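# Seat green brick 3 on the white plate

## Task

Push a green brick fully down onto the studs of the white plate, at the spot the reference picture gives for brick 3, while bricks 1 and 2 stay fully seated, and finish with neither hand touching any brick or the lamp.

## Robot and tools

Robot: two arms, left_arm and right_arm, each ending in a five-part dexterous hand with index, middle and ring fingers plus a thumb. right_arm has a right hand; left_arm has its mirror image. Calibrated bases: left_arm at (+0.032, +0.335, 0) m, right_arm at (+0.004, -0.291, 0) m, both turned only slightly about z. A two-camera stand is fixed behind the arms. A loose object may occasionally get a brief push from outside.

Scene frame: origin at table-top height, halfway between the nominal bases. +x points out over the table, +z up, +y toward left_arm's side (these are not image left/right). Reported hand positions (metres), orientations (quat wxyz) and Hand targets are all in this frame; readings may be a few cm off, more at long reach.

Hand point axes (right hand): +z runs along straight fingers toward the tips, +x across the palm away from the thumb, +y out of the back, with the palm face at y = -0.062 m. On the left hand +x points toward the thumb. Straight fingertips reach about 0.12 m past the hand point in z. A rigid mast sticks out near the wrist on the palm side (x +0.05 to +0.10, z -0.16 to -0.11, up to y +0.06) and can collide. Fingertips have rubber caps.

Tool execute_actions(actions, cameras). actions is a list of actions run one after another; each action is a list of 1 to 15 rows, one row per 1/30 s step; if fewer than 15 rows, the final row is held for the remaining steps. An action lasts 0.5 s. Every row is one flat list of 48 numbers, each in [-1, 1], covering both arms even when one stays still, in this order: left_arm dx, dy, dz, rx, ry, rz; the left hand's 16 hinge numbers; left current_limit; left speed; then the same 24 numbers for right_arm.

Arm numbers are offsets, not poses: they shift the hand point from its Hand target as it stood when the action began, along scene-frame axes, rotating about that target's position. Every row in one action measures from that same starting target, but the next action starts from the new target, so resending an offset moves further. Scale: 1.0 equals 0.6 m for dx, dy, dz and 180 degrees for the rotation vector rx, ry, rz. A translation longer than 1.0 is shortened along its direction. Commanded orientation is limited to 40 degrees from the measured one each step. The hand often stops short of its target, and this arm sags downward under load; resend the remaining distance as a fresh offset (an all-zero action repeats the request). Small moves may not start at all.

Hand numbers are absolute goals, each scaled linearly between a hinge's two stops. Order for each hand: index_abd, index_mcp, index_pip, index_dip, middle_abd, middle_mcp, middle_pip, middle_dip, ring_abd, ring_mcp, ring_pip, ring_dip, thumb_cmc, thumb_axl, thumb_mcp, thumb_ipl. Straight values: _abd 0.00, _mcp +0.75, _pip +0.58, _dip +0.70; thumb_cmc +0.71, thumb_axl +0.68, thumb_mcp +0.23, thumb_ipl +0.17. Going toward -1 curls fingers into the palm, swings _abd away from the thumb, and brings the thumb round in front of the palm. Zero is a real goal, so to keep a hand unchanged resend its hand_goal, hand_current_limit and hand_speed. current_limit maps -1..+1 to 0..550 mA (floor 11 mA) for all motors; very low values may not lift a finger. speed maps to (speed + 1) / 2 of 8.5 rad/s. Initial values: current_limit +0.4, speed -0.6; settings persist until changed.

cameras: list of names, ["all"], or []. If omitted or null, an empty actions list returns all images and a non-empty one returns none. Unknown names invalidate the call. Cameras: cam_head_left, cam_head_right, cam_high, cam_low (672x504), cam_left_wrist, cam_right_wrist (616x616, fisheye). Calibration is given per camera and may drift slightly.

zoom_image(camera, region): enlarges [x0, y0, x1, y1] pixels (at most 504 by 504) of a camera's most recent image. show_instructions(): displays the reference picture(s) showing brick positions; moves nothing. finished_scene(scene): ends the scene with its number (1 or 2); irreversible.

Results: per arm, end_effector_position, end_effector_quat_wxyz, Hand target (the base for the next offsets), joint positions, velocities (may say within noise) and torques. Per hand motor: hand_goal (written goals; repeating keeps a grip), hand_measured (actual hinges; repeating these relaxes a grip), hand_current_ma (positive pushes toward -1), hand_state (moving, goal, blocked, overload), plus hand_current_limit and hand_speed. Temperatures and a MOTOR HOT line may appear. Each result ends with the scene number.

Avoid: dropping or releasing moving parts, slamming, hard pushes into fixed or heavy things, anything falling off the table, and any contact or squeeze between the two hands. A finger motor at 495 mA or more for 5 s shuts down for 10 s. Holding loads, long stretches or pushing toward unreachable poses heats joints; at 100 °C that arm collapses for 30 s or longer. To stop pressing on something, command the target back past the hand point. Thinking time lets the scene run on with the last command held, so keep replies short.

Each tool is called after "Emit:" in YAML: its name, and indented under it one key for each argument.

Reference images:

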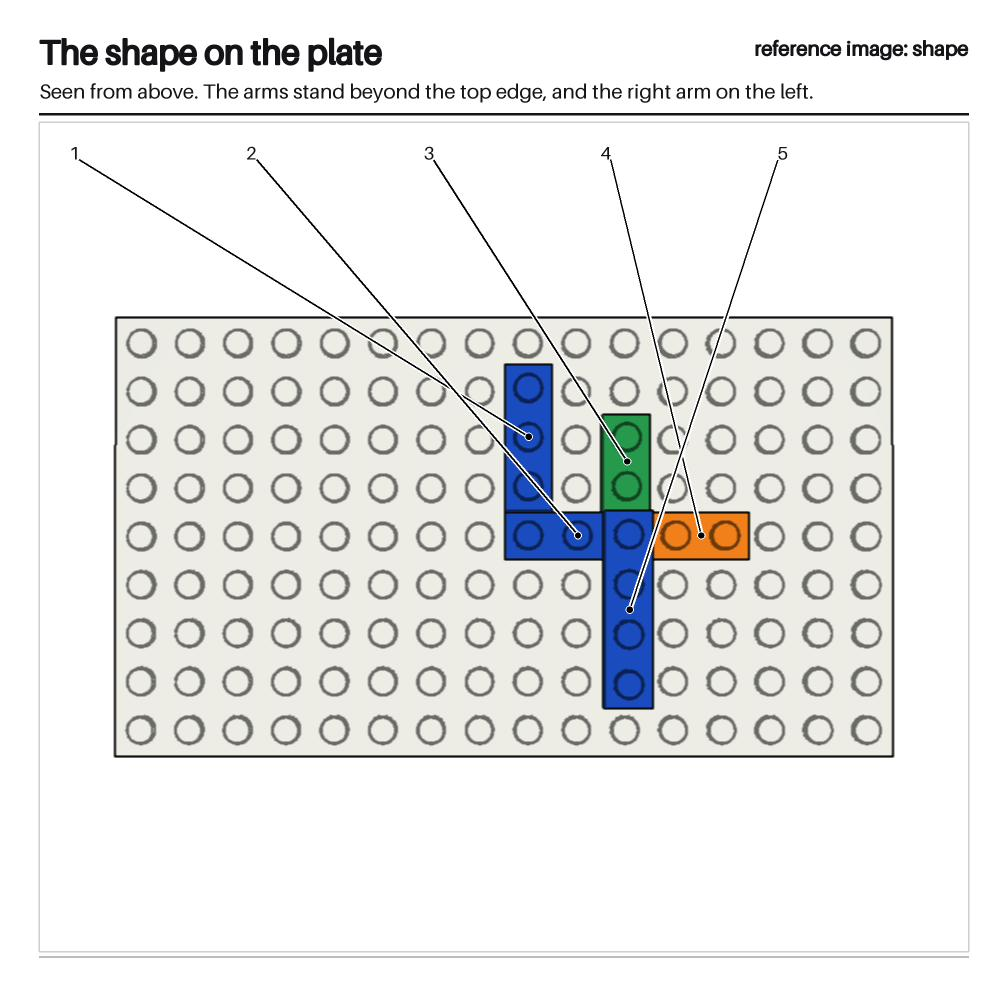

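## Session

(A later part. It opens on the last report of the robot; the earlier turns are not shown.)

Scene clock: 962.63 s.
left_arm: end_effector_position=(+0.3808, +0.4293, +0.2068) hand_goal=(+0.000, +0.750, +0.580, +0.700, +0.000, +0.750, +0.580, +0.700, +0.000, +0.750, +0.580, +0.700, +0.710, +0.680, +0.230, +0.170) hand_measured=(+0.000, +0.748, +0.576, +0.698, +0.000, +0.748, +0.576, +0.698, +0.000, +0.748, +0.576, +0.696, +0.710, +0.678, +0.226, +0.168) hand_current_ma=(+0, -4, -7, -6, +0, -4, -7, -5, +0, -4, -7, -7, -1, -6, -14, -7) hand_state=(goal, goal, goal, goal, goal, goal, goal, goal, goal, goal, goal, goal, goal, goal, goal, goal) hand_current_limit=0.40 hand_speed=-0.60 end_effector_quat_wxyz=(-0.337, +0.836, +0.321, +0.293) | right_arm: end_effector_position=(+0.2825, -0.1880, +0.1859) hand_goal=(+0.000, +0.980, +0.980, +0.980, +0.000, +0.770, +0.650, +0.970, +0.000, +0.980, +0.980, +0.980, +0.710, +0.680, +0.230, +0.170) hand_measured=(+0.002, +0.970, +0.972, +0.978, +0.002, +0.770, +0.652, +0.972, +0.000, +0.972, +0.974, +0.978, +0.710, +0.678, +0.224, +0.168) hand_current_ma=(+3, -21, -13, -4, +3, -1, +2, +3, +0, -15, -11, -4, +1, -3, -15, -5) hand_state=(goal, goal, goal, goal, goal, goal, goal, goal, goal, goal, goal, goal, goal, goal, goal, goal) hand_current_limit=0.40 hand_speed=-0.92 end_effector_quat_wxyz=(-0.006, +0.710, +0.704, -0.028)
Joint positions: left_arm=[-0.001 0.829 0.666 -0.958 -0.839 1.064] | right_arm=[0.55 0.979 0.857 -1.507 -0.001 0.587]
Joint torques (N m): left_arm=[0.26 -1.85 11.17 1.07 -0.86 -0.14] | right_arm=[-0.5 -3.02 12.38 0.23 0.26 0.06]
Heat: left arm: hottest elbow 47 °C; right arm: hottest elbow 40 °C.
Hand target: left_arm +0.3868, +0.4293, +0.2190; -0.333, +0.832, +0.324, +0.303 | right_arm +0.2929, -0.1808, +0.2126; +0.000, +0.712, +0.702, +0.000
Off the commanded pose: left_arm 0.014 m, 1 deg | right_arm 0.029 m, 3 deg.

Emit:
execute_actions:
  actions: []

Emit:
zoom_image:
  camera: "cam_low"
  region: [295, 270, 325, 300]

Emit:
zoom_image:
  camera: "cam_high"
  region: [260, 115, 285, 140]

Emit:
zoom_image:
  camera: "cam_right_wrist"
  region: [270, 200, 330, 260]

Emit:
zoom_image:
  camera: "cam_head_right"
  region: [410, 330, 460, 380]

Scene clock: 986.70 s.
left_arm: end_effector_position=(+0.3808, +0.4293, +0.2068) hand_goal=(+0.000, +0.750, +0.580, +0.700, +0.000, +0.750, +0.580, +0.700, +0.000, +0.750, +0.580, +0.700, +0.710, +0.680, +0.230, +0.170) hand_measured=(+0.000, +0.748, +0.576, +0.698, +0.000, +0.748, +0.576, +0.698, +0.000, +0.748, +0.576, +0.696, +0.710, +0.678, +0.226, +0.168) hand_current_ma=(+0, -4, -7, -6, +0, -4, -7, -5, +0, -4, -7, -7, -1, -6, -14, -7) hand_state=(goal, goal, goal, goal, goal, goal, goal, goal, goal, goal, goal, goal, goal, goal, goal, goal) hand_current_limit=0.40 hand_speed=-0.60 end_effector_quat_wxyz=(-0.337, +0.836, +0.321, +0.293) | right_arm: end_effector_position=(+0.2824, -0.1880, +0.1859) hand_goal=(+0.000, +0.980, +0.980, +0.980, +0.000, +0.770, +0.650, +0.970, +0.000, +0.980, +0.980, +0.980, +0.710, +0.680, +0.230, +0.170) hand_measured=(+0.002, +0.970, +0.972, +0.978, +0.002, +0.770, +0.652, +0.972, +0.000, +0.972, +0.974, +0.978, +0.710, +0.678, +0.224, +0.168) hand_current_ma=(+3, -21, -13, -4, +3, -1, +2, +3, +0, -15, -11, -4, +1, -3, -15, -5) hand_state=(goal, goal, goal, goal, goal, goal, goal, goal, goal, goal, goal, goal, goal, goal, goal, goal) hand_current_limit=0.40 hand_speed=-0.92 end_effector_quat_wxyz=(-0.006, +0.710, +0.704, -0.028)
Joint positions: left_arm=[-0.001 0.829 0.666 -0.958 -0.839 1.064] | right_arm=[0.55 0.979 0.857 -1.507 -0.001 0.587]
Joint velocities: within noise
Joint torques (N m): left_arm=[0.26 -1.85 11.17 1.09 -0.86 -0.13] | right_arm=[-0.56 -2.49 12.48 0.17 0.25 0.06]
Motor temperatures (°C): left_arm=[34 34 47 34 35 31] | right_arm=[32 32 41 32 34 32]
Heat: left arm: hottest elbow 47 °C; right arm: hottest elbow 41 °C.
Hand target: left_arm +0.3868, +0.4293, +0.2190; -0.333, +0.832, +0.324, +0.303 | right_arm +0.2928, -0.1808, +0.2126; +0.000, +0.712, +0.702, +0.000
Off the commanded pose: left_arm 0.014 m, 1 deg | right_arm 0.030 m, 3 deg.
camera_calibration:
cam_right_wrist: T_world_to_cam=[[0.597515, -0.801812, -0.0086158, -0.28072], [-0.531385, -0.403992, 0.744594, -0.106421], [-0.600505, -0.440328, -0.667462, 0.332279], [0, 0, 0, 1]] pos_world=[0.310719, -0.121766, 0.298605]

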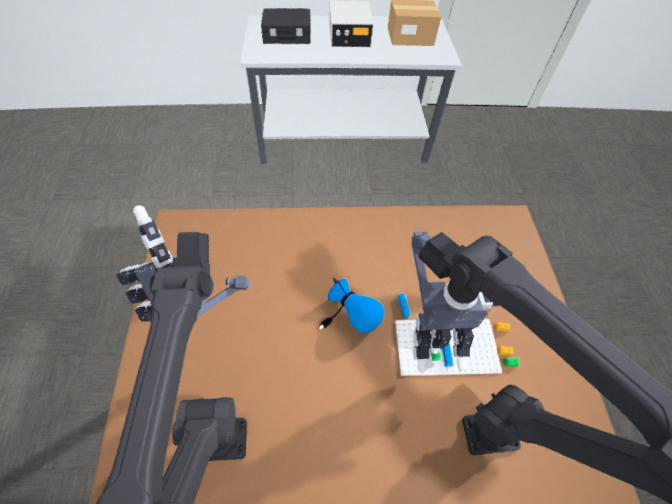

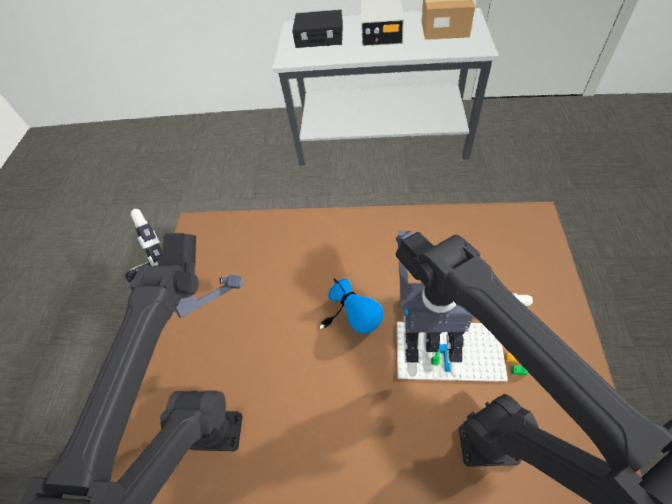

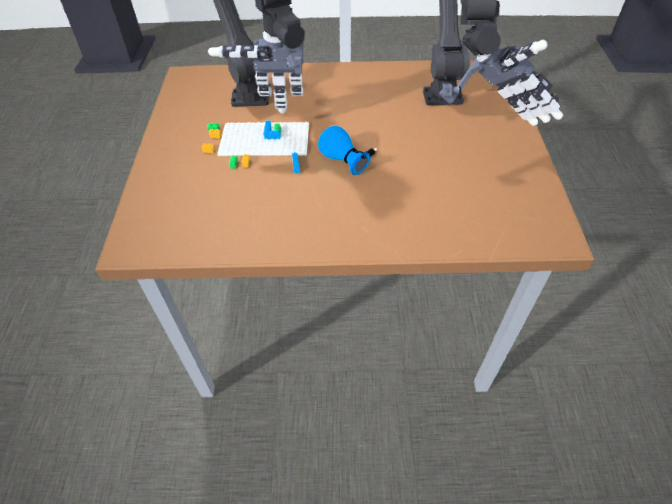

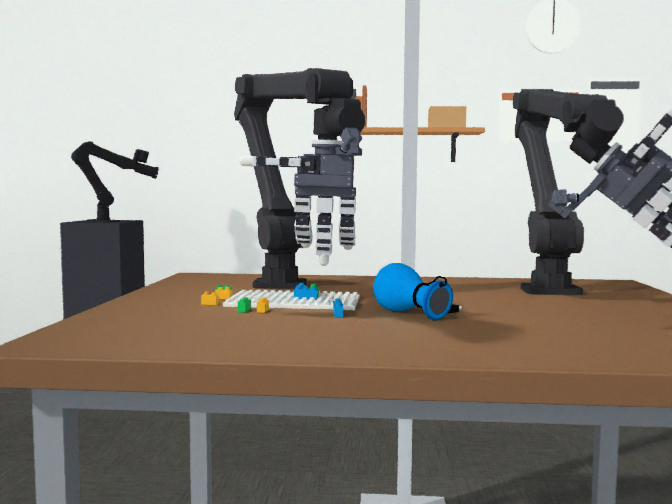

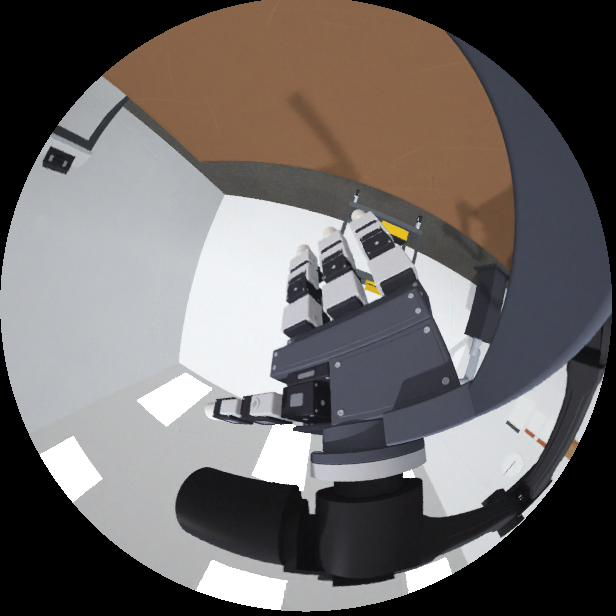

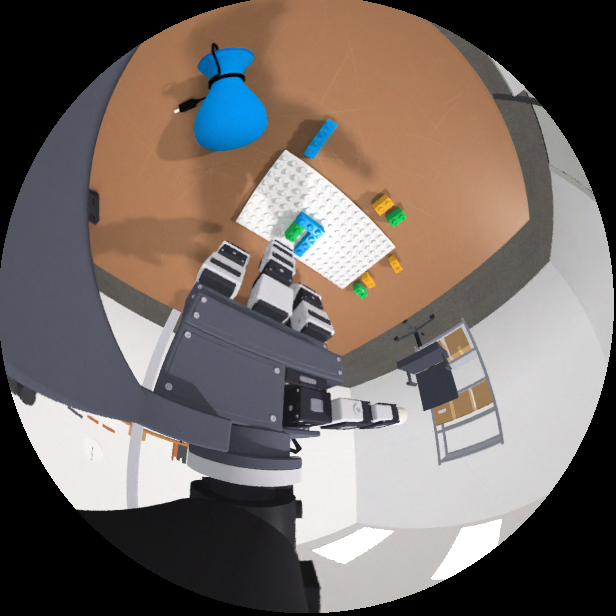

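Scaled by 16.800 from the camera's 672x504 image, which has a finer 960x720 frame.

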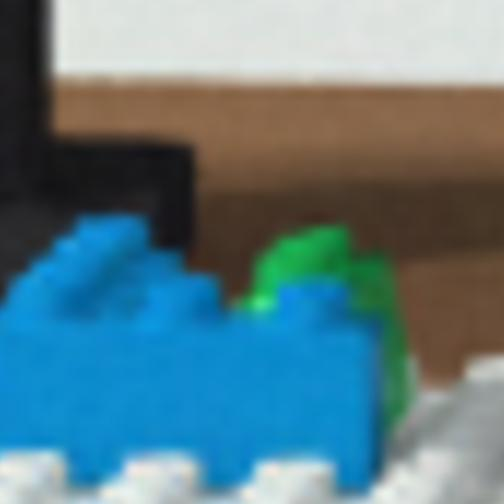

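Scaled by 20.160 from the camera's 672x504 image, which has a finer 960x720 frame.

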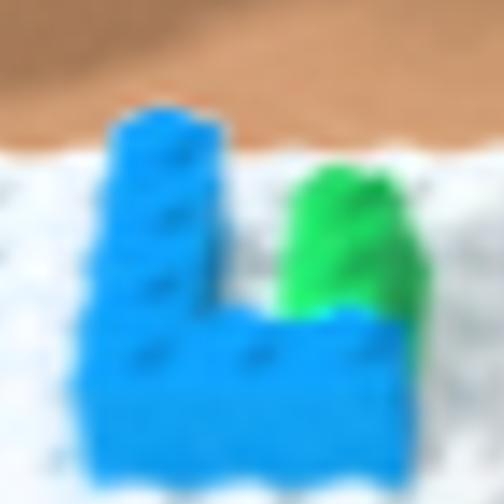

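Scaled by 8.400 from the camera's 616x616 image, which has a finer 880x880 frame.

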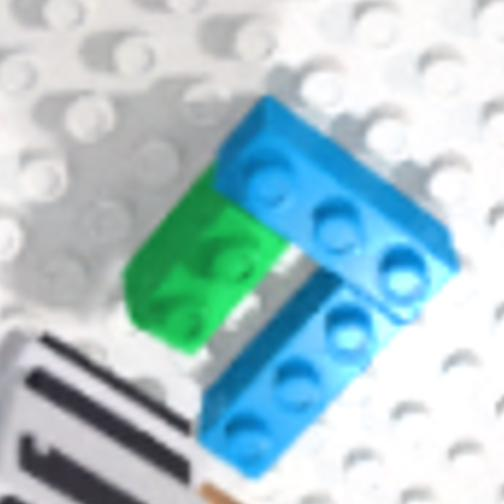

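Scaled by 10.080 from the camera's 672x504 image, which has a finer 960x720 frame.

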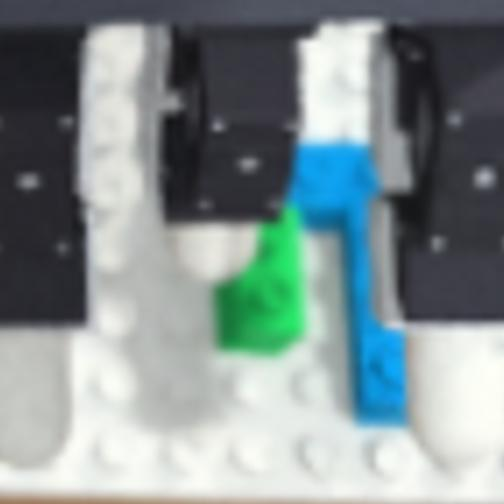

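Emit:
execute_actions:
  actions:
    - [[0,0,0,0,0,0,0,0.75,0.58,0.7,0,0.75,0.58,0.7,0,0.75,0.58,0.7,0.71,0.68,0.23,0.17,0.4,-0.6,-0.001,-0.015,0,0,0,0,0,0.98,0.98,0.98,0.05,0.77,0.65,0.97,0,0.98,0.98,0.98,0.71,0.68,0.23,0.17,0.4,-0.92],[0,0,0,0,0,0,0,0.75,0.58,0.7,0,0.75,0.58,0.7,0,0.75,0.58,0.7,0.71,0.68,0.23,0.17,0.4,-0.6,-0.001,-0.03,0,0,0,0,0,0.98,0.98,0.98,0.05,0.77,0.65,0.97,0,0.98,0.98,0.98,0.71,0.68,0.23,0.17,0.4,-0.92]]
    - [[0,0,0,0,0,0,0,0.75,0.58,0.7,0,0.75,0.58,0.7,0,0.75,0.58,0.7,0.71,0.68,0.23,0.17,0.4,-0.6,-0.001,-0.03,0,0,0,0,0,0.98,0.98,0.98,0.1,0.77,0.65,0.97,0,0.98,0.98,0.98,0.71,0.68,0.23,0.17,0.4,-0.92]]

Scene clock: 1024.37 s.
left_arm: end_effector_position=(+0.3808, +0.4293, +0.2068) hand_goal=(+0.000, +0.750, +0.580, +0.700, +0.000, +0.750, +0.580, +0.700, +0.000, +0.750, +0.580, +0.700, +0.710, +0.680, +0.230, +0.170) hand_measured=(+0.000, +0.748, +0.576, +0.698, +0.000, +0.748, +0.576, +0.698, +0.000, +0.748, +0.576, +0.696, +0.710, +0.678, +0.226, +0.168) hand_current_ma=(+0, -4, -7, -6, +0, -4, -7, -5, +0, -4, -7, -7, -1, -6, -14, -7) hand_state=(goal, goal, goal, goal, goal, goal, goal, goal, goal, goal, goal, goal, goal, goal, goal, goal) hand_current_limit=0.40 hand_speed=-0.60 end_effector_quat_wxyz=(-0.337, +0.836, +0.321, +0.293) | right_arm: end_effector_position=(+0.2869, -0.2150, +0.1991) hand_goal=(+0.000, +0.980, +0.980, +0.980, +0.100, +0.770, +0.650, +0.970, +0.000, +0.980, +0.980, +0.980, +0.710, +0.680, +0.230, +0.170) hand_measured=(+0.002, +0.970, +0.972, +0.978, +0.096, +0.770, +0.652, +0.972, +0.000, +0.972, +0.974, +0.978, +0.710, +0.678, +0.224, +0.168) hand_current_ma=(+3, -21, -13, -4, -4, -1, +2, +3, +0, -15, -11, -4, +1, -3, -15, -5) hand_state=(goal, goal, goal, goal, goal, goal, goal, goal, goal, goal, goal, goal, goal, goal, goal, goal) hand_current_limit=0.40 hand_speed=-0.92 end_effector_quat_wxyz=(-0.004, +0.710, +0.704, -0.013)
Joint positions: left_arm=[-0.001 0.829 0.666 -0.958 -0.839 1.064] | right_arm=[0.439 0.924 0.857 -1.532 0.001 0.476]
Joint torques (N m): left_arm=[0.26 -1.79 11.15 1.07 -0.86 -0.13] | right_arm=[-1.85 -1.96 10.03 0.29 0.21 -0.11]
Heat: left arm: hottest elbow 47 °C; right arm: hottest elbow 42 °C.
Hand target: left_arm +0.3868, +0.4293, +0.2190; -0.333, +0.832, +0.324, +0.303 | right_arm +0.2916, -0.2169, +0.2126; +0.000, +0.712, +0.702, +0.000
Off the commanded pose: left_arm 0.014 m, 1 deg | right_arm 0.014 m, 2 deg.

Emit:
execute_actions:
  actions:
    - [[0,0,0,0,0,0,0,0.75,0.58,0.7,0,0.75,0.58,0.7,0,0.75,0.58,0.7,0.71,0.68,0.23,0.17,0.4,-0.6,0,0,-0.025,0,0,0,0,0.98,0.98,0.98,0.1,0.77,0.65,0.97,0,0.98,0.98,0.98,0.71,0.68,0.23,0.17,0.4,-0.92],[0,0,0,0,0,0,0,0.75,0.58,0.7,0,0.75,0.58,0.7,0,0.75,0.58,0.7,0.71,0.68,0.23,0.17,0.4,-0.6,0,0,-0.05,0,0,0,0,0.98,0.98,0.98,0.1,0.77,0.65,0.97,0,0.98,0.98,0.98,0.71,0.68,0.23,0.17,0.4,-0.92]]
    - [[0,0,0,0,0,0,0,0.75,0.58,0.7,0,0.75,0.58,0.7,0,0.75,0.58,0.7,0.71,0.68,0.23,0.17,0.4,-0.6,0,0,-0.025,0,0,0,0,0.98,0.98,0.98,0.1,0.77,0.65,0.97,0,0.98,0.98,0.98,0.71,0.68,0.23,0.17,0.4,-0.92]]
  cameras: ["cam_low","cam_high","cam_right_wrist"]

Emit:
zoom_image:
  camera: "cam_low"
  region: [285, 250, 335, 300]

Emit:
zoom_image:
  camera: "cam_high"
  region: [255, 105, 295, 145]

Scene clock: 1033.87 s.
left_arm: end_effector_position=(+0.3808, +0.4293, +0.2068) hand_goal=(+0.000, +0.750, +0.580, +0.700, +0.000, +0.750, +0.580, +0.700, +0.000, +0.750, +0.580, +0.700, +0.710, +0.680, +0.230, +0.170) hand_measured=(+0.000, +0.748, +0.576, +0.698, +0.000, +0.748, +0.576, +0.698, +0.000, +0.748, +0.576, +0.696, +0.710, +0.678, +0.226, +0.168) hand_current_ma=(+0, -4, -7, -6, +0, -4, -7, -5, +0, -4, -7, -7, -1, -6, -14, -7) hand_state=(goal, goal, goal, goal, goal, goal, goal, goal, goal, goal, goal, goal, goal, goal, goal, goal) hand_current_limit=0.40 hand_speed=-0.60 end_effector_quat_wxyz=(-0.337, +0.836, +0.321, +0.293) | right_arm: end_effector_position=(+0.2880, -0.2143, +0.1680) hand_goal=(+0.000, +0.980, +0.980, +0.980, +0.100, +0.770, +0.650, +0.970, +0.000, +0.980, +0.980, +0.980, +0.710, +0.680, +0.230, +0.170) hand_measured=(+0.002, +0.970, +0.972, +0.978, +0.096, +0.770, +0.652, +0.972, +0.000, +0.972, +0.974, +0.978, +0.710, +0.678, +0.224, +0.168) hand_current_ma=(+3, -21, -13, -4, -4, -1, +2, +3, +0, -15, -11, -4, +1, -3, -15, -5) hand_state=(goal, goal, goal, goal, goal, goal, goal, goal, goal, goal, goal, goal, goal, goal, goal, goal) hand_current_limit=0.40 hand_speed=-0.92 end_effector_quat_wxyz=(-0.001, +0.710, +0.705, -0.004)
Joint positions: left_arm=[-0.001 0.829 0.666 -0.958 -0.839 1.064] | right_arm=[0.439 0.924 0.772 -1.428 0.001 0.475]
Joint torques (N m): left_arm=[0.32 -1.85 11.17 1.07 -0.86 -0.13] | right_arm=[-2.14 -0.79 7.84 1.03 0.2 -0.1]
Heat: left arm: hottest elbow 47 °C; right arm: hottest elbow 42 °C.
Hand target: left_arm +0.3868, +0.4293, +0.2190; -0.333, +0.832, +0.324, +0.303 | right_arm +0.2916, -0.2168, +0.1676; +0.000, +0.712, +0.702, +0.000
Off the commanded pose: left_arm 0.014 m, 1 deg | right_arm 0.004 m, 1 deg.
camera_calibration:
cam_right_wrist: T_world_to_cam=[[0.598723, -0.800945, -0.00419038, -0.306224], [-0.561575, -0.423508, 0.710826, -0.0904749], [-0.571107, -0.423235, -0.703355, 0.313347], [0, 0, 0, 1]] pos_world=[0.31149, -0.150966, 0.283423]
Images, in order (width x height): cam_high 672x504, cam_low 672x504, cam_right_wrist 616x616.

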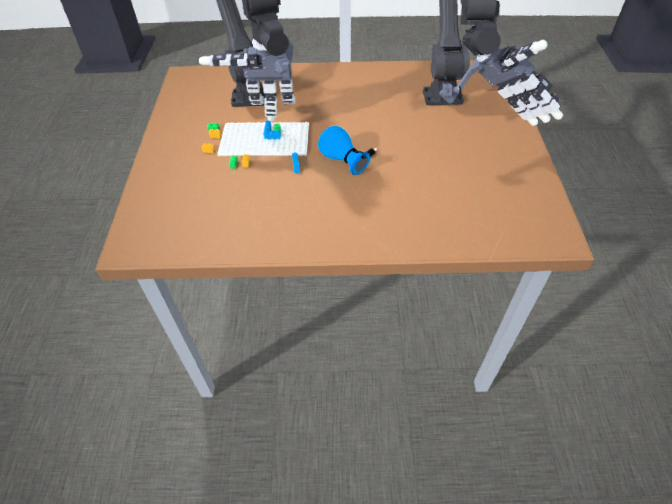

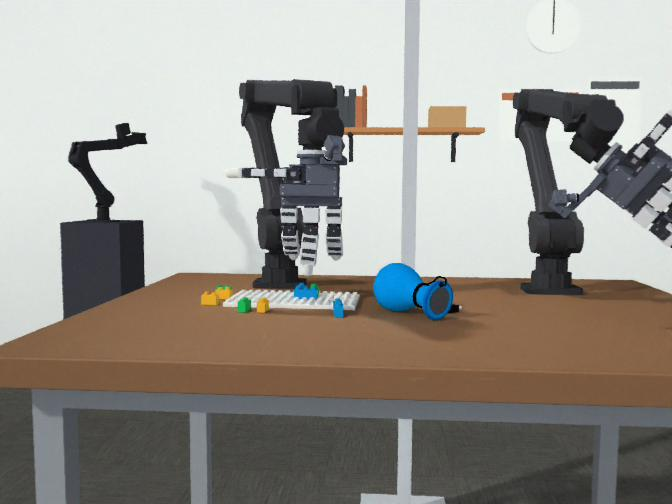

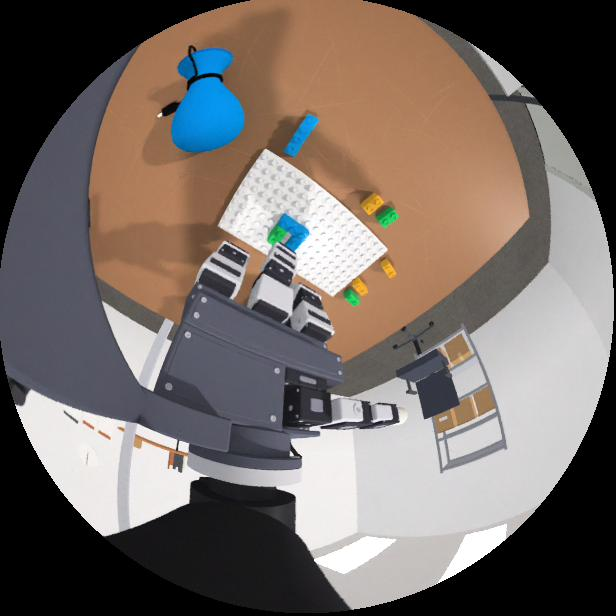

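Scaled by 10.080 from the camera's 672x504 image, which has a finer 960x720 frame.

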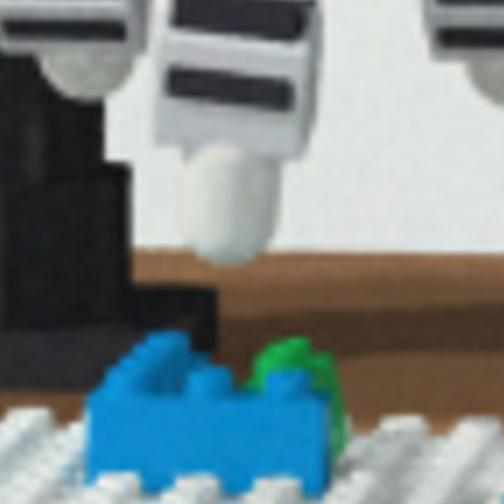

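Scaled by 12.600 from the camera's 672x504 image, which has a finer 960x720 frame.

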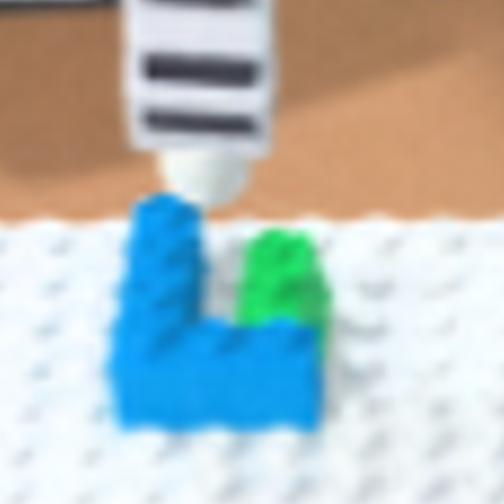

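Emit:
execute_actions:
  actions:
    - [[0,0,0,0,0,0,0,0.75,0.58,0.7,0,0.75,0.58,0.7,0,0.75,0.58,0.7,0.71,0.68,0.23,0.17,0.4,-0.6,0,0,-0.013,0,0,0,0,0.98,0.98,0.98,0.13,0.77,0.65,0.97,0,0.98,0.98,0.98,0.71,0.68,0.23,0.17,0.4,-0.92],[0,0,0,0,0,0,0,0.75,0.58,0.7,0,0.75,0.58,0.7,0,0.75,0.58,0.7,0.71,0.68,0.23,0.17,0.4,-0.6,0,0,-0.026,0,0,0,0,0.98,0.98,0.98,0.13,0.77,0.65,0.97,0,0.98,0.98,0.98,0.71,0.68,0.23,0.17,0.4,-0.92]]
    - [[0,0,0,0,0,0,0,0.75,0.58,0.7,0,0.75,0.58,0.7,0,0.75,0.58,0.7,0.71,0.68,0.23,0.17,0.4,-0.6,0,0,-0.014,0,0,0,0,0.98,0.98,0.98,0.13,0.77,0.65,0.97,0,0.98,0.98,0.98,0.71,0.68,0.23,0.17,0.4,-0.92]]
  cameras: ["cam_low","cam_high","cam_right_wrist"]

Emit:
zoom_image:
  camera: "cam_low"
  region: [285, 250, 335, 300]

Emit:
zoom_image:
  camera: "cam_high"
  region: [255, 105, 295, 145]

Emit:
zoom_image:
  camera: "cam_right_wrist"
  region: [250, 200, 310, 260]

Scene clock: 1046.73 s.
left_arm: end_effector_position=(+0.3808, +0.4293, +0.2068) hand_goal=(+0.000, +0.750, +0.580, +0.700, +0.000, +0.750, +0.580, +0.700, +0.000, +0.750, +0.580, +0.700, +0.710, +0.680, +0.230, +0.170) hand_measured=(+0.000, +0.748, +0.576, +0.698, +0.000, +0.748, +0.576, +0.698, +0.000, +0.748, +0.576, +0.696, +0.710, +0.678, +0.226, +0.168) hand_current_ma=(+0, -4, -7, -6, +0, -4, -7, -5, +0, -4, -7, -7, -1, -6, -14, -7) hand_state=(goal, goal, goal, goal, goal, goal, goal, goal, goal, goal, goal, goal, goal, goal, goal, goal) hand_current_limit=0.40 hand_speed=-0.60 end_effector_quat_wxyz=(-0.337, +0.836, +0.321, +0.293) | right_arm: end_effector_position=(+0.2880, -0.2143, +0.1463) hand_goal=(+0.000, +0.980, +0.980, +0.980, +0.130, +0.770, +0.650, +0.970, +0.000, +0.980, +0.980, +0.980, +0.710, +0.680, +0.230, +0.170) hand_measured=(+0.002, +0.970, +0.972, +0.978, +0.126, +0.770, +0.652, +0.972, +0.000, +0.972, +0.974, +0.978, +0.710, +0.678, +0.224, +0.168) hand_current_ma=(+3, -21, -13, -4, -5, -1, +2, +3, +0, -15, -11, -4, +1, -3, -15, -5) hand_state=(goal, goal, goal, goal, goal, goal, goal, goal, goal, goal, goal, goal, goal, goal, goal, goal) hand_current_limit=0.40 hand_speed=-0.92 end_effector_quat_wxyz=(+0.001, +0.710, +0.705, +0.000)
Joint positions: left_arm=[-0.001 0.829 0.666 -0.958 -0.839 1.064] | right_arm=[0.439 0.93 0.717 -1.357 0.001 0.475]
Joint torques (N m): left_arm=[0.32 -1.79 11.17 1.07 -0.86 -0.13] | right_arm=[-1.9 -0.03 7.72 1.05 0.2 -0.11]
Heat: left arm: hottest elbow 48 °C; right arm: hottest elbow 41 °C.
Hand target: left_arm +0.3868, +0.4293, +0.2190; -0.333, +0.832, +0.324, +0.303 | right_arm +0.2917, -0.2168, +0.1436; +0.000, +0.712, +0.702, +0.000
Off the commanded pose: left_arm 0.014 m, 1 deg | right_arm 0.005 m, 0 deg.
camera_calibration:
cam_right_wrist: T_world_to_cam=[[0.598762, -0.800922, -0.00276137, -0.306484], [-0.566893, -0.426235, 0.704952, -0.073256], [-0.565788, -0.420533, -0.70925, 0.298058], [0, 0, 0, 1]] pos_world=[0.31062, -0.151351, 0.262193]
Images, in order (width x height): cam_high 672x504, cam_low 672x504, cam_right_wrist 616x616.

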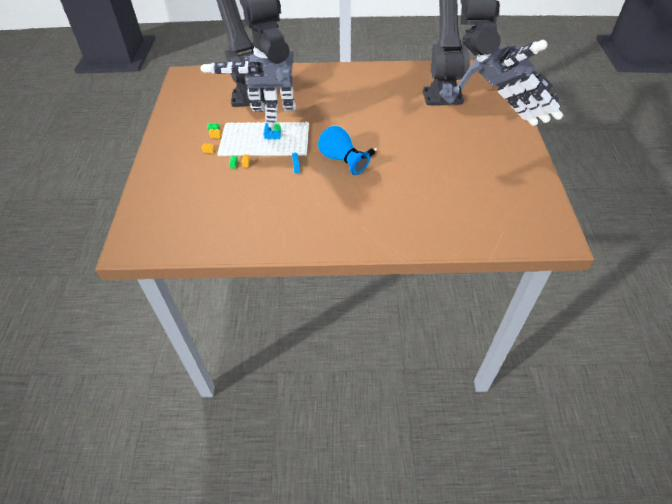

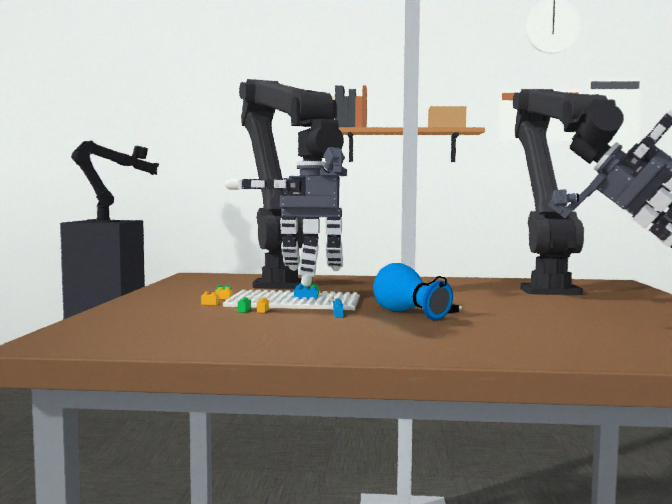

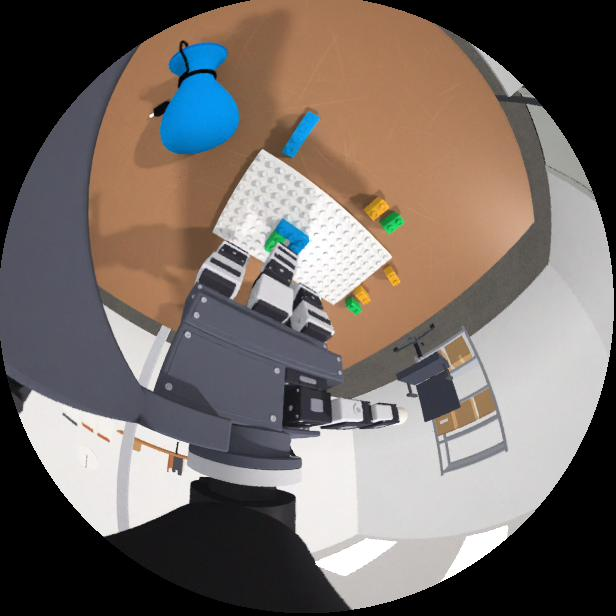

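Scaled by 10.080 from the camera's 672x504 image, which has a finer 960x720 frame.

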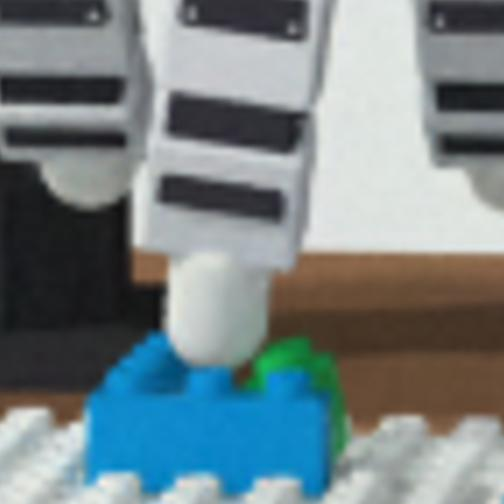

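Scaled by 12.600 from the camera's 672x504 image, which has a finer 960x720 frame.

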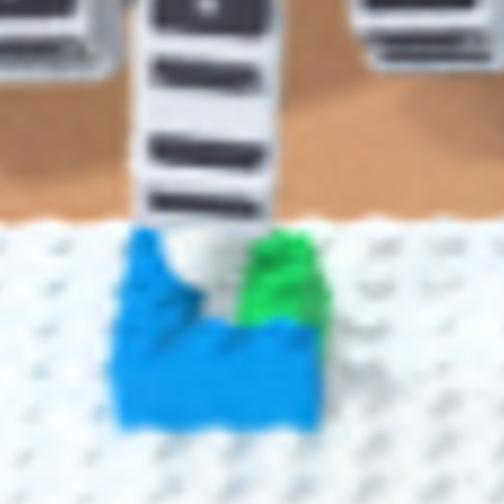

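Scaled by 8.400 from the camera's 616x616 image, which has a finer 880x880 frame.

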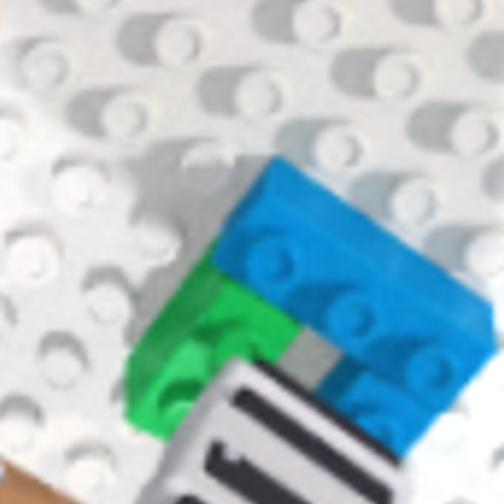

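Emit:
execute_actions:
  actions:
    - [[0,0,0,0,0,0,0,0.75,0.58,0.7,0,0.75,0.58,0.7,0,0.75,0.58,0.7,0.71,0.68,0.23,0.17,0.4,-0.6,0,0,-0.006,0,0,0,0,0.98,0.98,0.98,0.12,0.77,0.65,0.97,0,0.98,0.98,0.98,0.71,0.68,0.23,0.17,0.4,-0.95]]
    - [[0,0,0,0,0,0,0,0.75,0.58,0.7,0,0.75,0.58,0.7,0,0.75,0.58,0.7,0.71,0.68,0.23,0.17,0.4,-0.6,0,0,0,0,0,0,0,0.98,0.98,0.98,0.07,0.77,0.65,0.97,0,0.98,0.98,0.98,0.71,0.68,0.23,0.17,0.4,-0.96]]
  cameras: ["cam_low","cam_high","cam_right_wrist"]

Emit:
zoom_image:
  camera: "cam_low"
  region: [285, 250, 335, 300]

Emit:
zoom_image:
  camera: "cam_high"
  region: [255, 105, 295, 145]

Emit:
zoom_image:
  camera: "cam_right_wrist"
  region: [250, 200, 310, 260]

Scene clock: 1056.10 s.
left_arm: end_effector_position=(+0.3808, +0.4293, +0.2068) hand_goal=(+0.000, +0.750, +0.580, +0.700, +0.000, +0.750, +0.580, +0.700, +0.000, +0.750, +0.580, +0.700, +0.710, +0.680, +0.230, +0.170) hand_measured=(+0.000, +0.748, +0.576, +0.698, +0.000, +0.748, +0.576, +0.698, +0.000, +0.748, +0.576, +0.696, +0.710, +0.678, +0.226, +0.168) hand_current_ma=(+0, -4, -7, -6, +0, -4, -7, -5, +0, -4, -7, -7, -1, -6, -14, -7) hand_state=(goal, goal, goal, goal, goal, goal, goal, goal, goal, goal, goal, goal, goal, goal, goal, goal) hand_current_limit=0.40 hand_speed=-0.60 end_effector_quat_wxyz=(-0.337, +0.836, +0.321, +0.293) | right_arm: end_effector_position=(+0.2881, -0.2146, +0.1432) hand_goal=(+0.000, +0.980, +0.980, +0.980, +0.070, +0.770, +0.650, +0.970, +0.000, +0.980, +0.980, +0.980, +0.710, +0.680, +0.230, +0.170) hand_measured=(+0.002, +0.970, +0.972, +0.978, +0.096, +0.772, +0.652, +0.972, +0.000, +0.972, +0.974, +0.978, +0.710, +0.678, +0.224, +0.168) hand_current_ma=(+3, -21, -13, -4, +56, +2, +2, +3, +0, -15, -11, -4, +1, -3, -15, -5) hand_state=(goal, goal, goal, goal, blocked, goal, goal, goal, goal, goal, goal, goal, goal, goal, goal, goal) hand_current_limit=0.40 hand_speed=-0.96 end_effector_quat_wxyz=(+0.001, +0.710, +0.704, +0.000)
Joint positions: left_arm=[-0.001 0.829 0.666 -0.958 -0.839 1.064] | right_arm=[0.438 0.932 0.709 -1.347 0.001 0.474]
Joint torques (N m): left_arm=[0.26 -1.79 11.15 1.09 -0.86 -0.13] | right_arm=[-1.61 -0.21 7.68 1.1 0.19 -0.09]
Heat: left arm: hottest elbow 48 °C; right arm: hottest elbow 41 °C.
Hand target: left_arm +0.3868, +0.4293, +0.2190; -0.333, +0.832, +0.324, +0.303 | right_arm +0.2916, -0.2169, +0.1400; +0.000, +0.712, +0.702, +0.000
Off the commanded pose: left_arm 0.014 m, 1 deg | right_arm 0.005 m, 0 deg.
camera_calibration:
cam_right_wrist: T_world_to_cam=[[0.598447, -0.801158, -0.00267457, -0.306772], [-0.567514, -0.426272, 0.704429, -0.0709144], [-0.565499, -0.420045, -0.70977, 0.29581], [0, 0, 0, 1]] pos_world=[0.310622, -0.151748, 0.259091]
Images, in order (width x height): cam_high 672x504, cam_low 672x504, cam_right_wrist 616x616.

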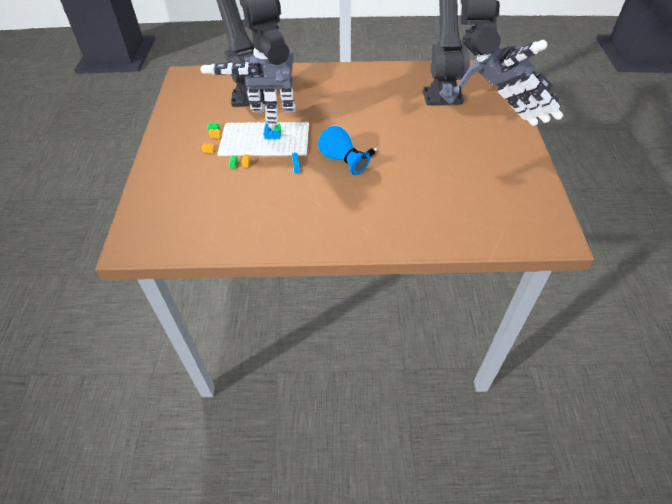

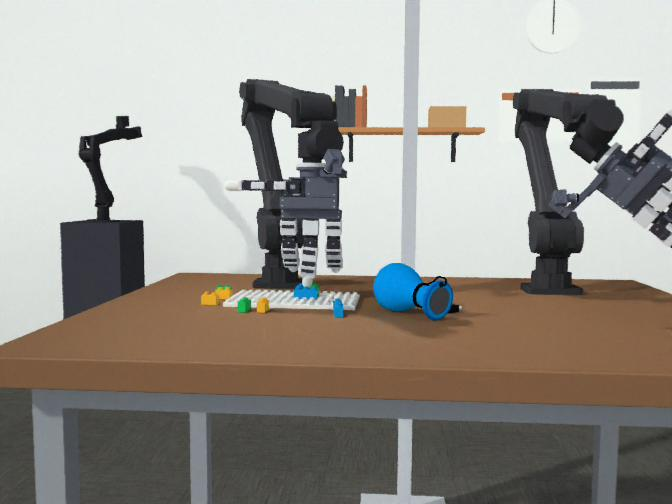

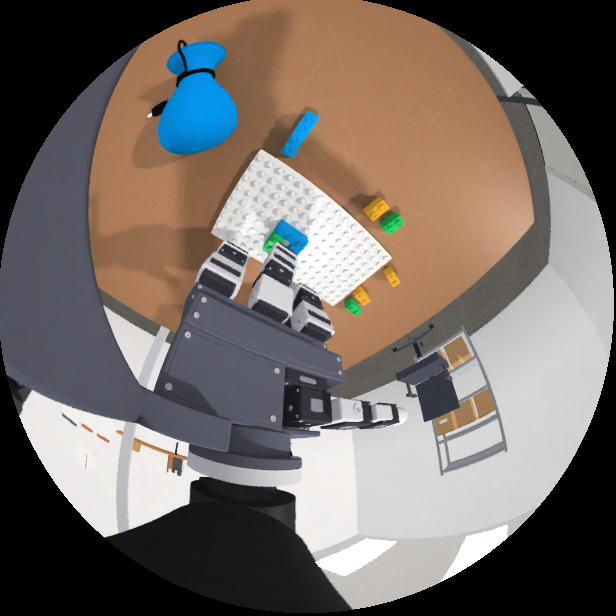

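Scaled by 10.080 from the camera's 672x504 image, which has a finer 960x720 frame.

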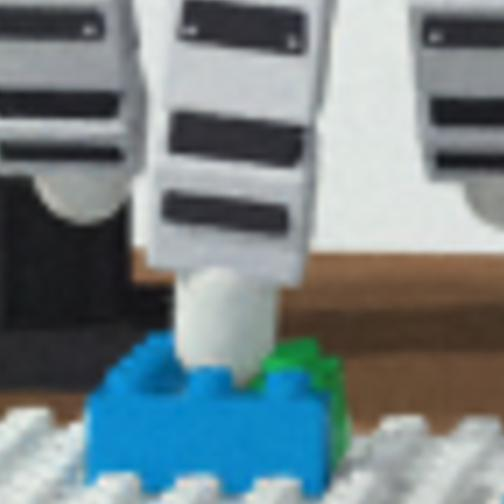

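Scaled by 12.600 from the camera's 672x504 image, which has a finer 960x720 frame.

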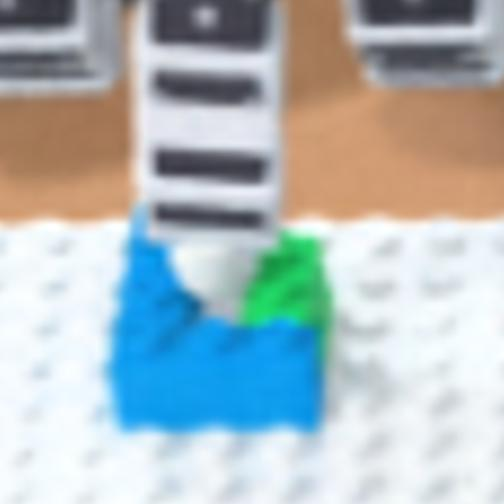

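Scaled by 8.400 from the camera's 616x616 image, which has a finer 880x880 frame.

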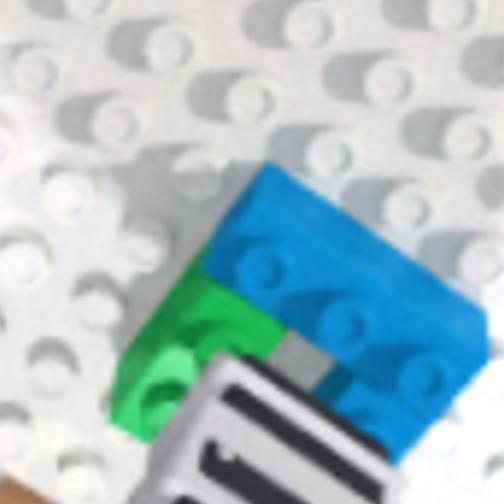

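Emit:
execute_actions:
  actions:
    - [[0,0,0,0,0,0,0,0.75,0.58,0.7,0,0.75,0.58,0.7,0,0.75,0.58,0.7,0.71,0.68,0.23,0.17,0.4,-0.6,0,0,0,0,0,0,0,0.98,0.98,0.98,0.03,0.77,0.65,0.97,0,0.98,0.98,0.98,0.71,0.68,0.23,0.17,0.4,-0.96]]
    - [[0,0,0,0,0,0,0,0.75,0.58,0.7,0,0.75,0.58,0.7,0,0.75,0.58,0.7,0.71,0.68,0.23,0.17,0.4,-0.6,0,0,0,0,0,0,0,0.98,0.98,0.98,0.0,0.77,0.65,0.97,0,0.98,0.98,0.98,0.71,0.68,0.23,0.17,0.4,-0.96]]
  cameras: ["cam_low","cam_high","cam_right_wrist"]

Emit:
zoom_image:
  camera: "cam_low"
  region: [285, 250, 335, 300]

Emit:
zoom_image:
  camera: "cam_high"
  region: [255, 105, 295, 145]

Emit:
zoom_image:
  camera: "cam_right_wrist"
  region: [250, 200, 310, 260]

Scene clock: 1063.83 s.
left_arm: end_effector_position=(+0.3808, +0.4293, +0.2068) hand_goal=(+0.000, +0.750, +0.580, +0.700, +0.000, +0.750, +0.580, +0.700, +0.000, +0.750, +0.580, +0.700, +0.710, +0.680, +0.230, +0.170) hand_measured=(+0.000, +0.748, +0.576, +0.698, +0.000, +0.748, +0.576, +0.698, +0.000, +0.748, +0.576, +0.696, +0.710, +0.678, +0.226, +0.168) hand_current_ma=(+0, -4, -7, -6, +0, -4, -7, -5, +0, -4, -7, -7, -1, -6, -14, -7) hand_state=(goal, goal, goal, goal, goal, goal, goal, goal, goal, goal, goal, goal, goal, goal, goal, goal) hand_current_limit=0.40 hand_speed=-0.60 end_effector_quat_wxyz=(-0.337, +0.836, +0.321, +0.293) | right_arm: end_effector_position=(+0.2886, -0.2156, +0.1435) hand_goal=(+0.000, +0.980, +0.980, +0.980, +0.000, +0.770, +0.650, +0.970, +0.000, +0.980, +0.980, +0.980, +0.710, +0.680, +0.230, +0.170) hand_measured=(+0.002, +0.970, +0.972, +0.978, +0.048, +0.774, +0.656, +0.974, +0.000, +0.972, +0.974, +0.978, +0.710, +0.678, +0.224, +0.168) hand_current_ma=(+3, -21, -13, -4, +124, +8, +12, +7, +0, -15, -11, -4, +1, -3, -15, -5) hand_state=(goal, goal, goal, goal, blocked, goal, goal, goal, goal, goal, goal, goal, goal, goal, goal, goal) hand_current_limit=0.40 hand_speed=-0.96 end_effector_quat_wxyz=(+0.003, +0.710, +0.704, -0.001)
Joint positions: left_arm=[-0.001 0.829 0.666 -0.958 -0.839 1.064] | right_arm=[0.437 0.932 0.709 -1.347 0.006 0.473]
Joint torques (N m): left_arm=[0.26 -1.73 11.14 1.09 -0.86 -0.13] | right_arm=[-1.67 0.03 7.72 1.13 0.03 -0.08]
Heat: left arm: hottest elbow 48 °C; right arm: hottest elbow 41 °C.
Hand target: left_arm +0.3868, +0.4293, +0.2190; -0.333, +0.832, +0.324, +0.303 | right_arm +0.2916, -0.2169, +0.1400; +0.000, +0.712, +0.702, +0.000
Off the commanded pose: left_arm 0.014 m, 1 deg | right_arm 0.005 m, 0 deg.
camera_calibration:
cam_right_wrist: T_world_to_cam=[[0.598143, -0.801387, 0.00189713, -0.308495], [-0.56915, -0.423136, 0.705, -0.0701945], [-0.564175, -0.422771, -0.709205, 0.294868], [0, 0, 0, 1]] pos_world=[0.31093, -0.152264, 0.259194]
Images, in order (width x height): cam_high 672x504, cam_low 672x504, cam_right_wrist 616x616.

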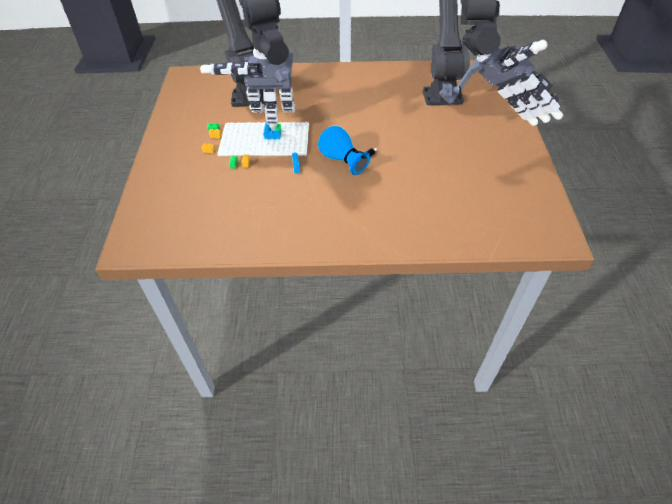

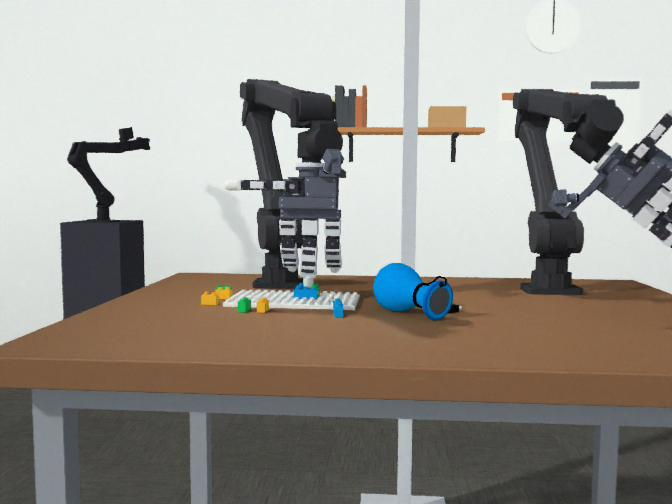

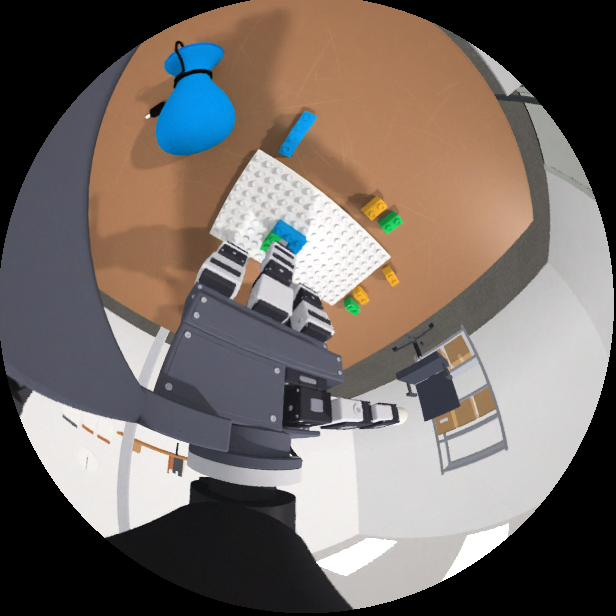

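Scaled by 10.080 from the camera's 672x504 image, which has a finer 960x720 frame.

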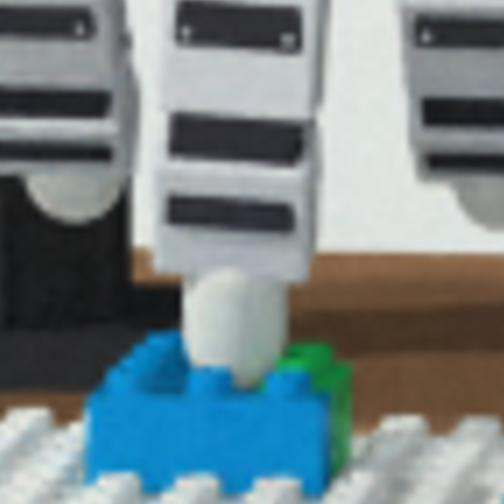

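Scaled by 12.600 from the camera's 672x504 image, which has a finer 960x720 frame.

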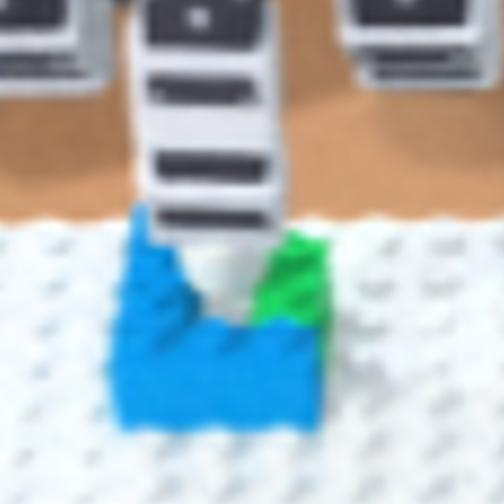

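Scaled by 8.400 from the camera's 616x616 image, which has a finer 880x880 frame.

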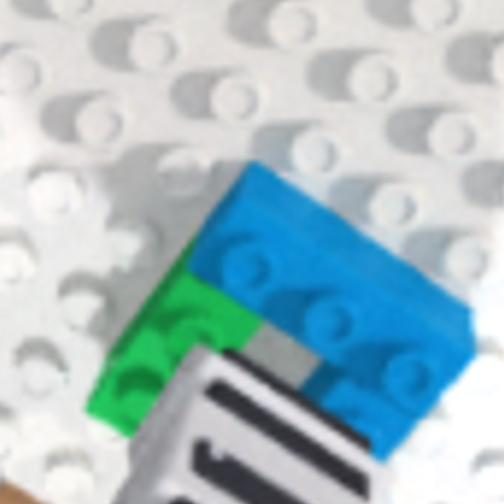

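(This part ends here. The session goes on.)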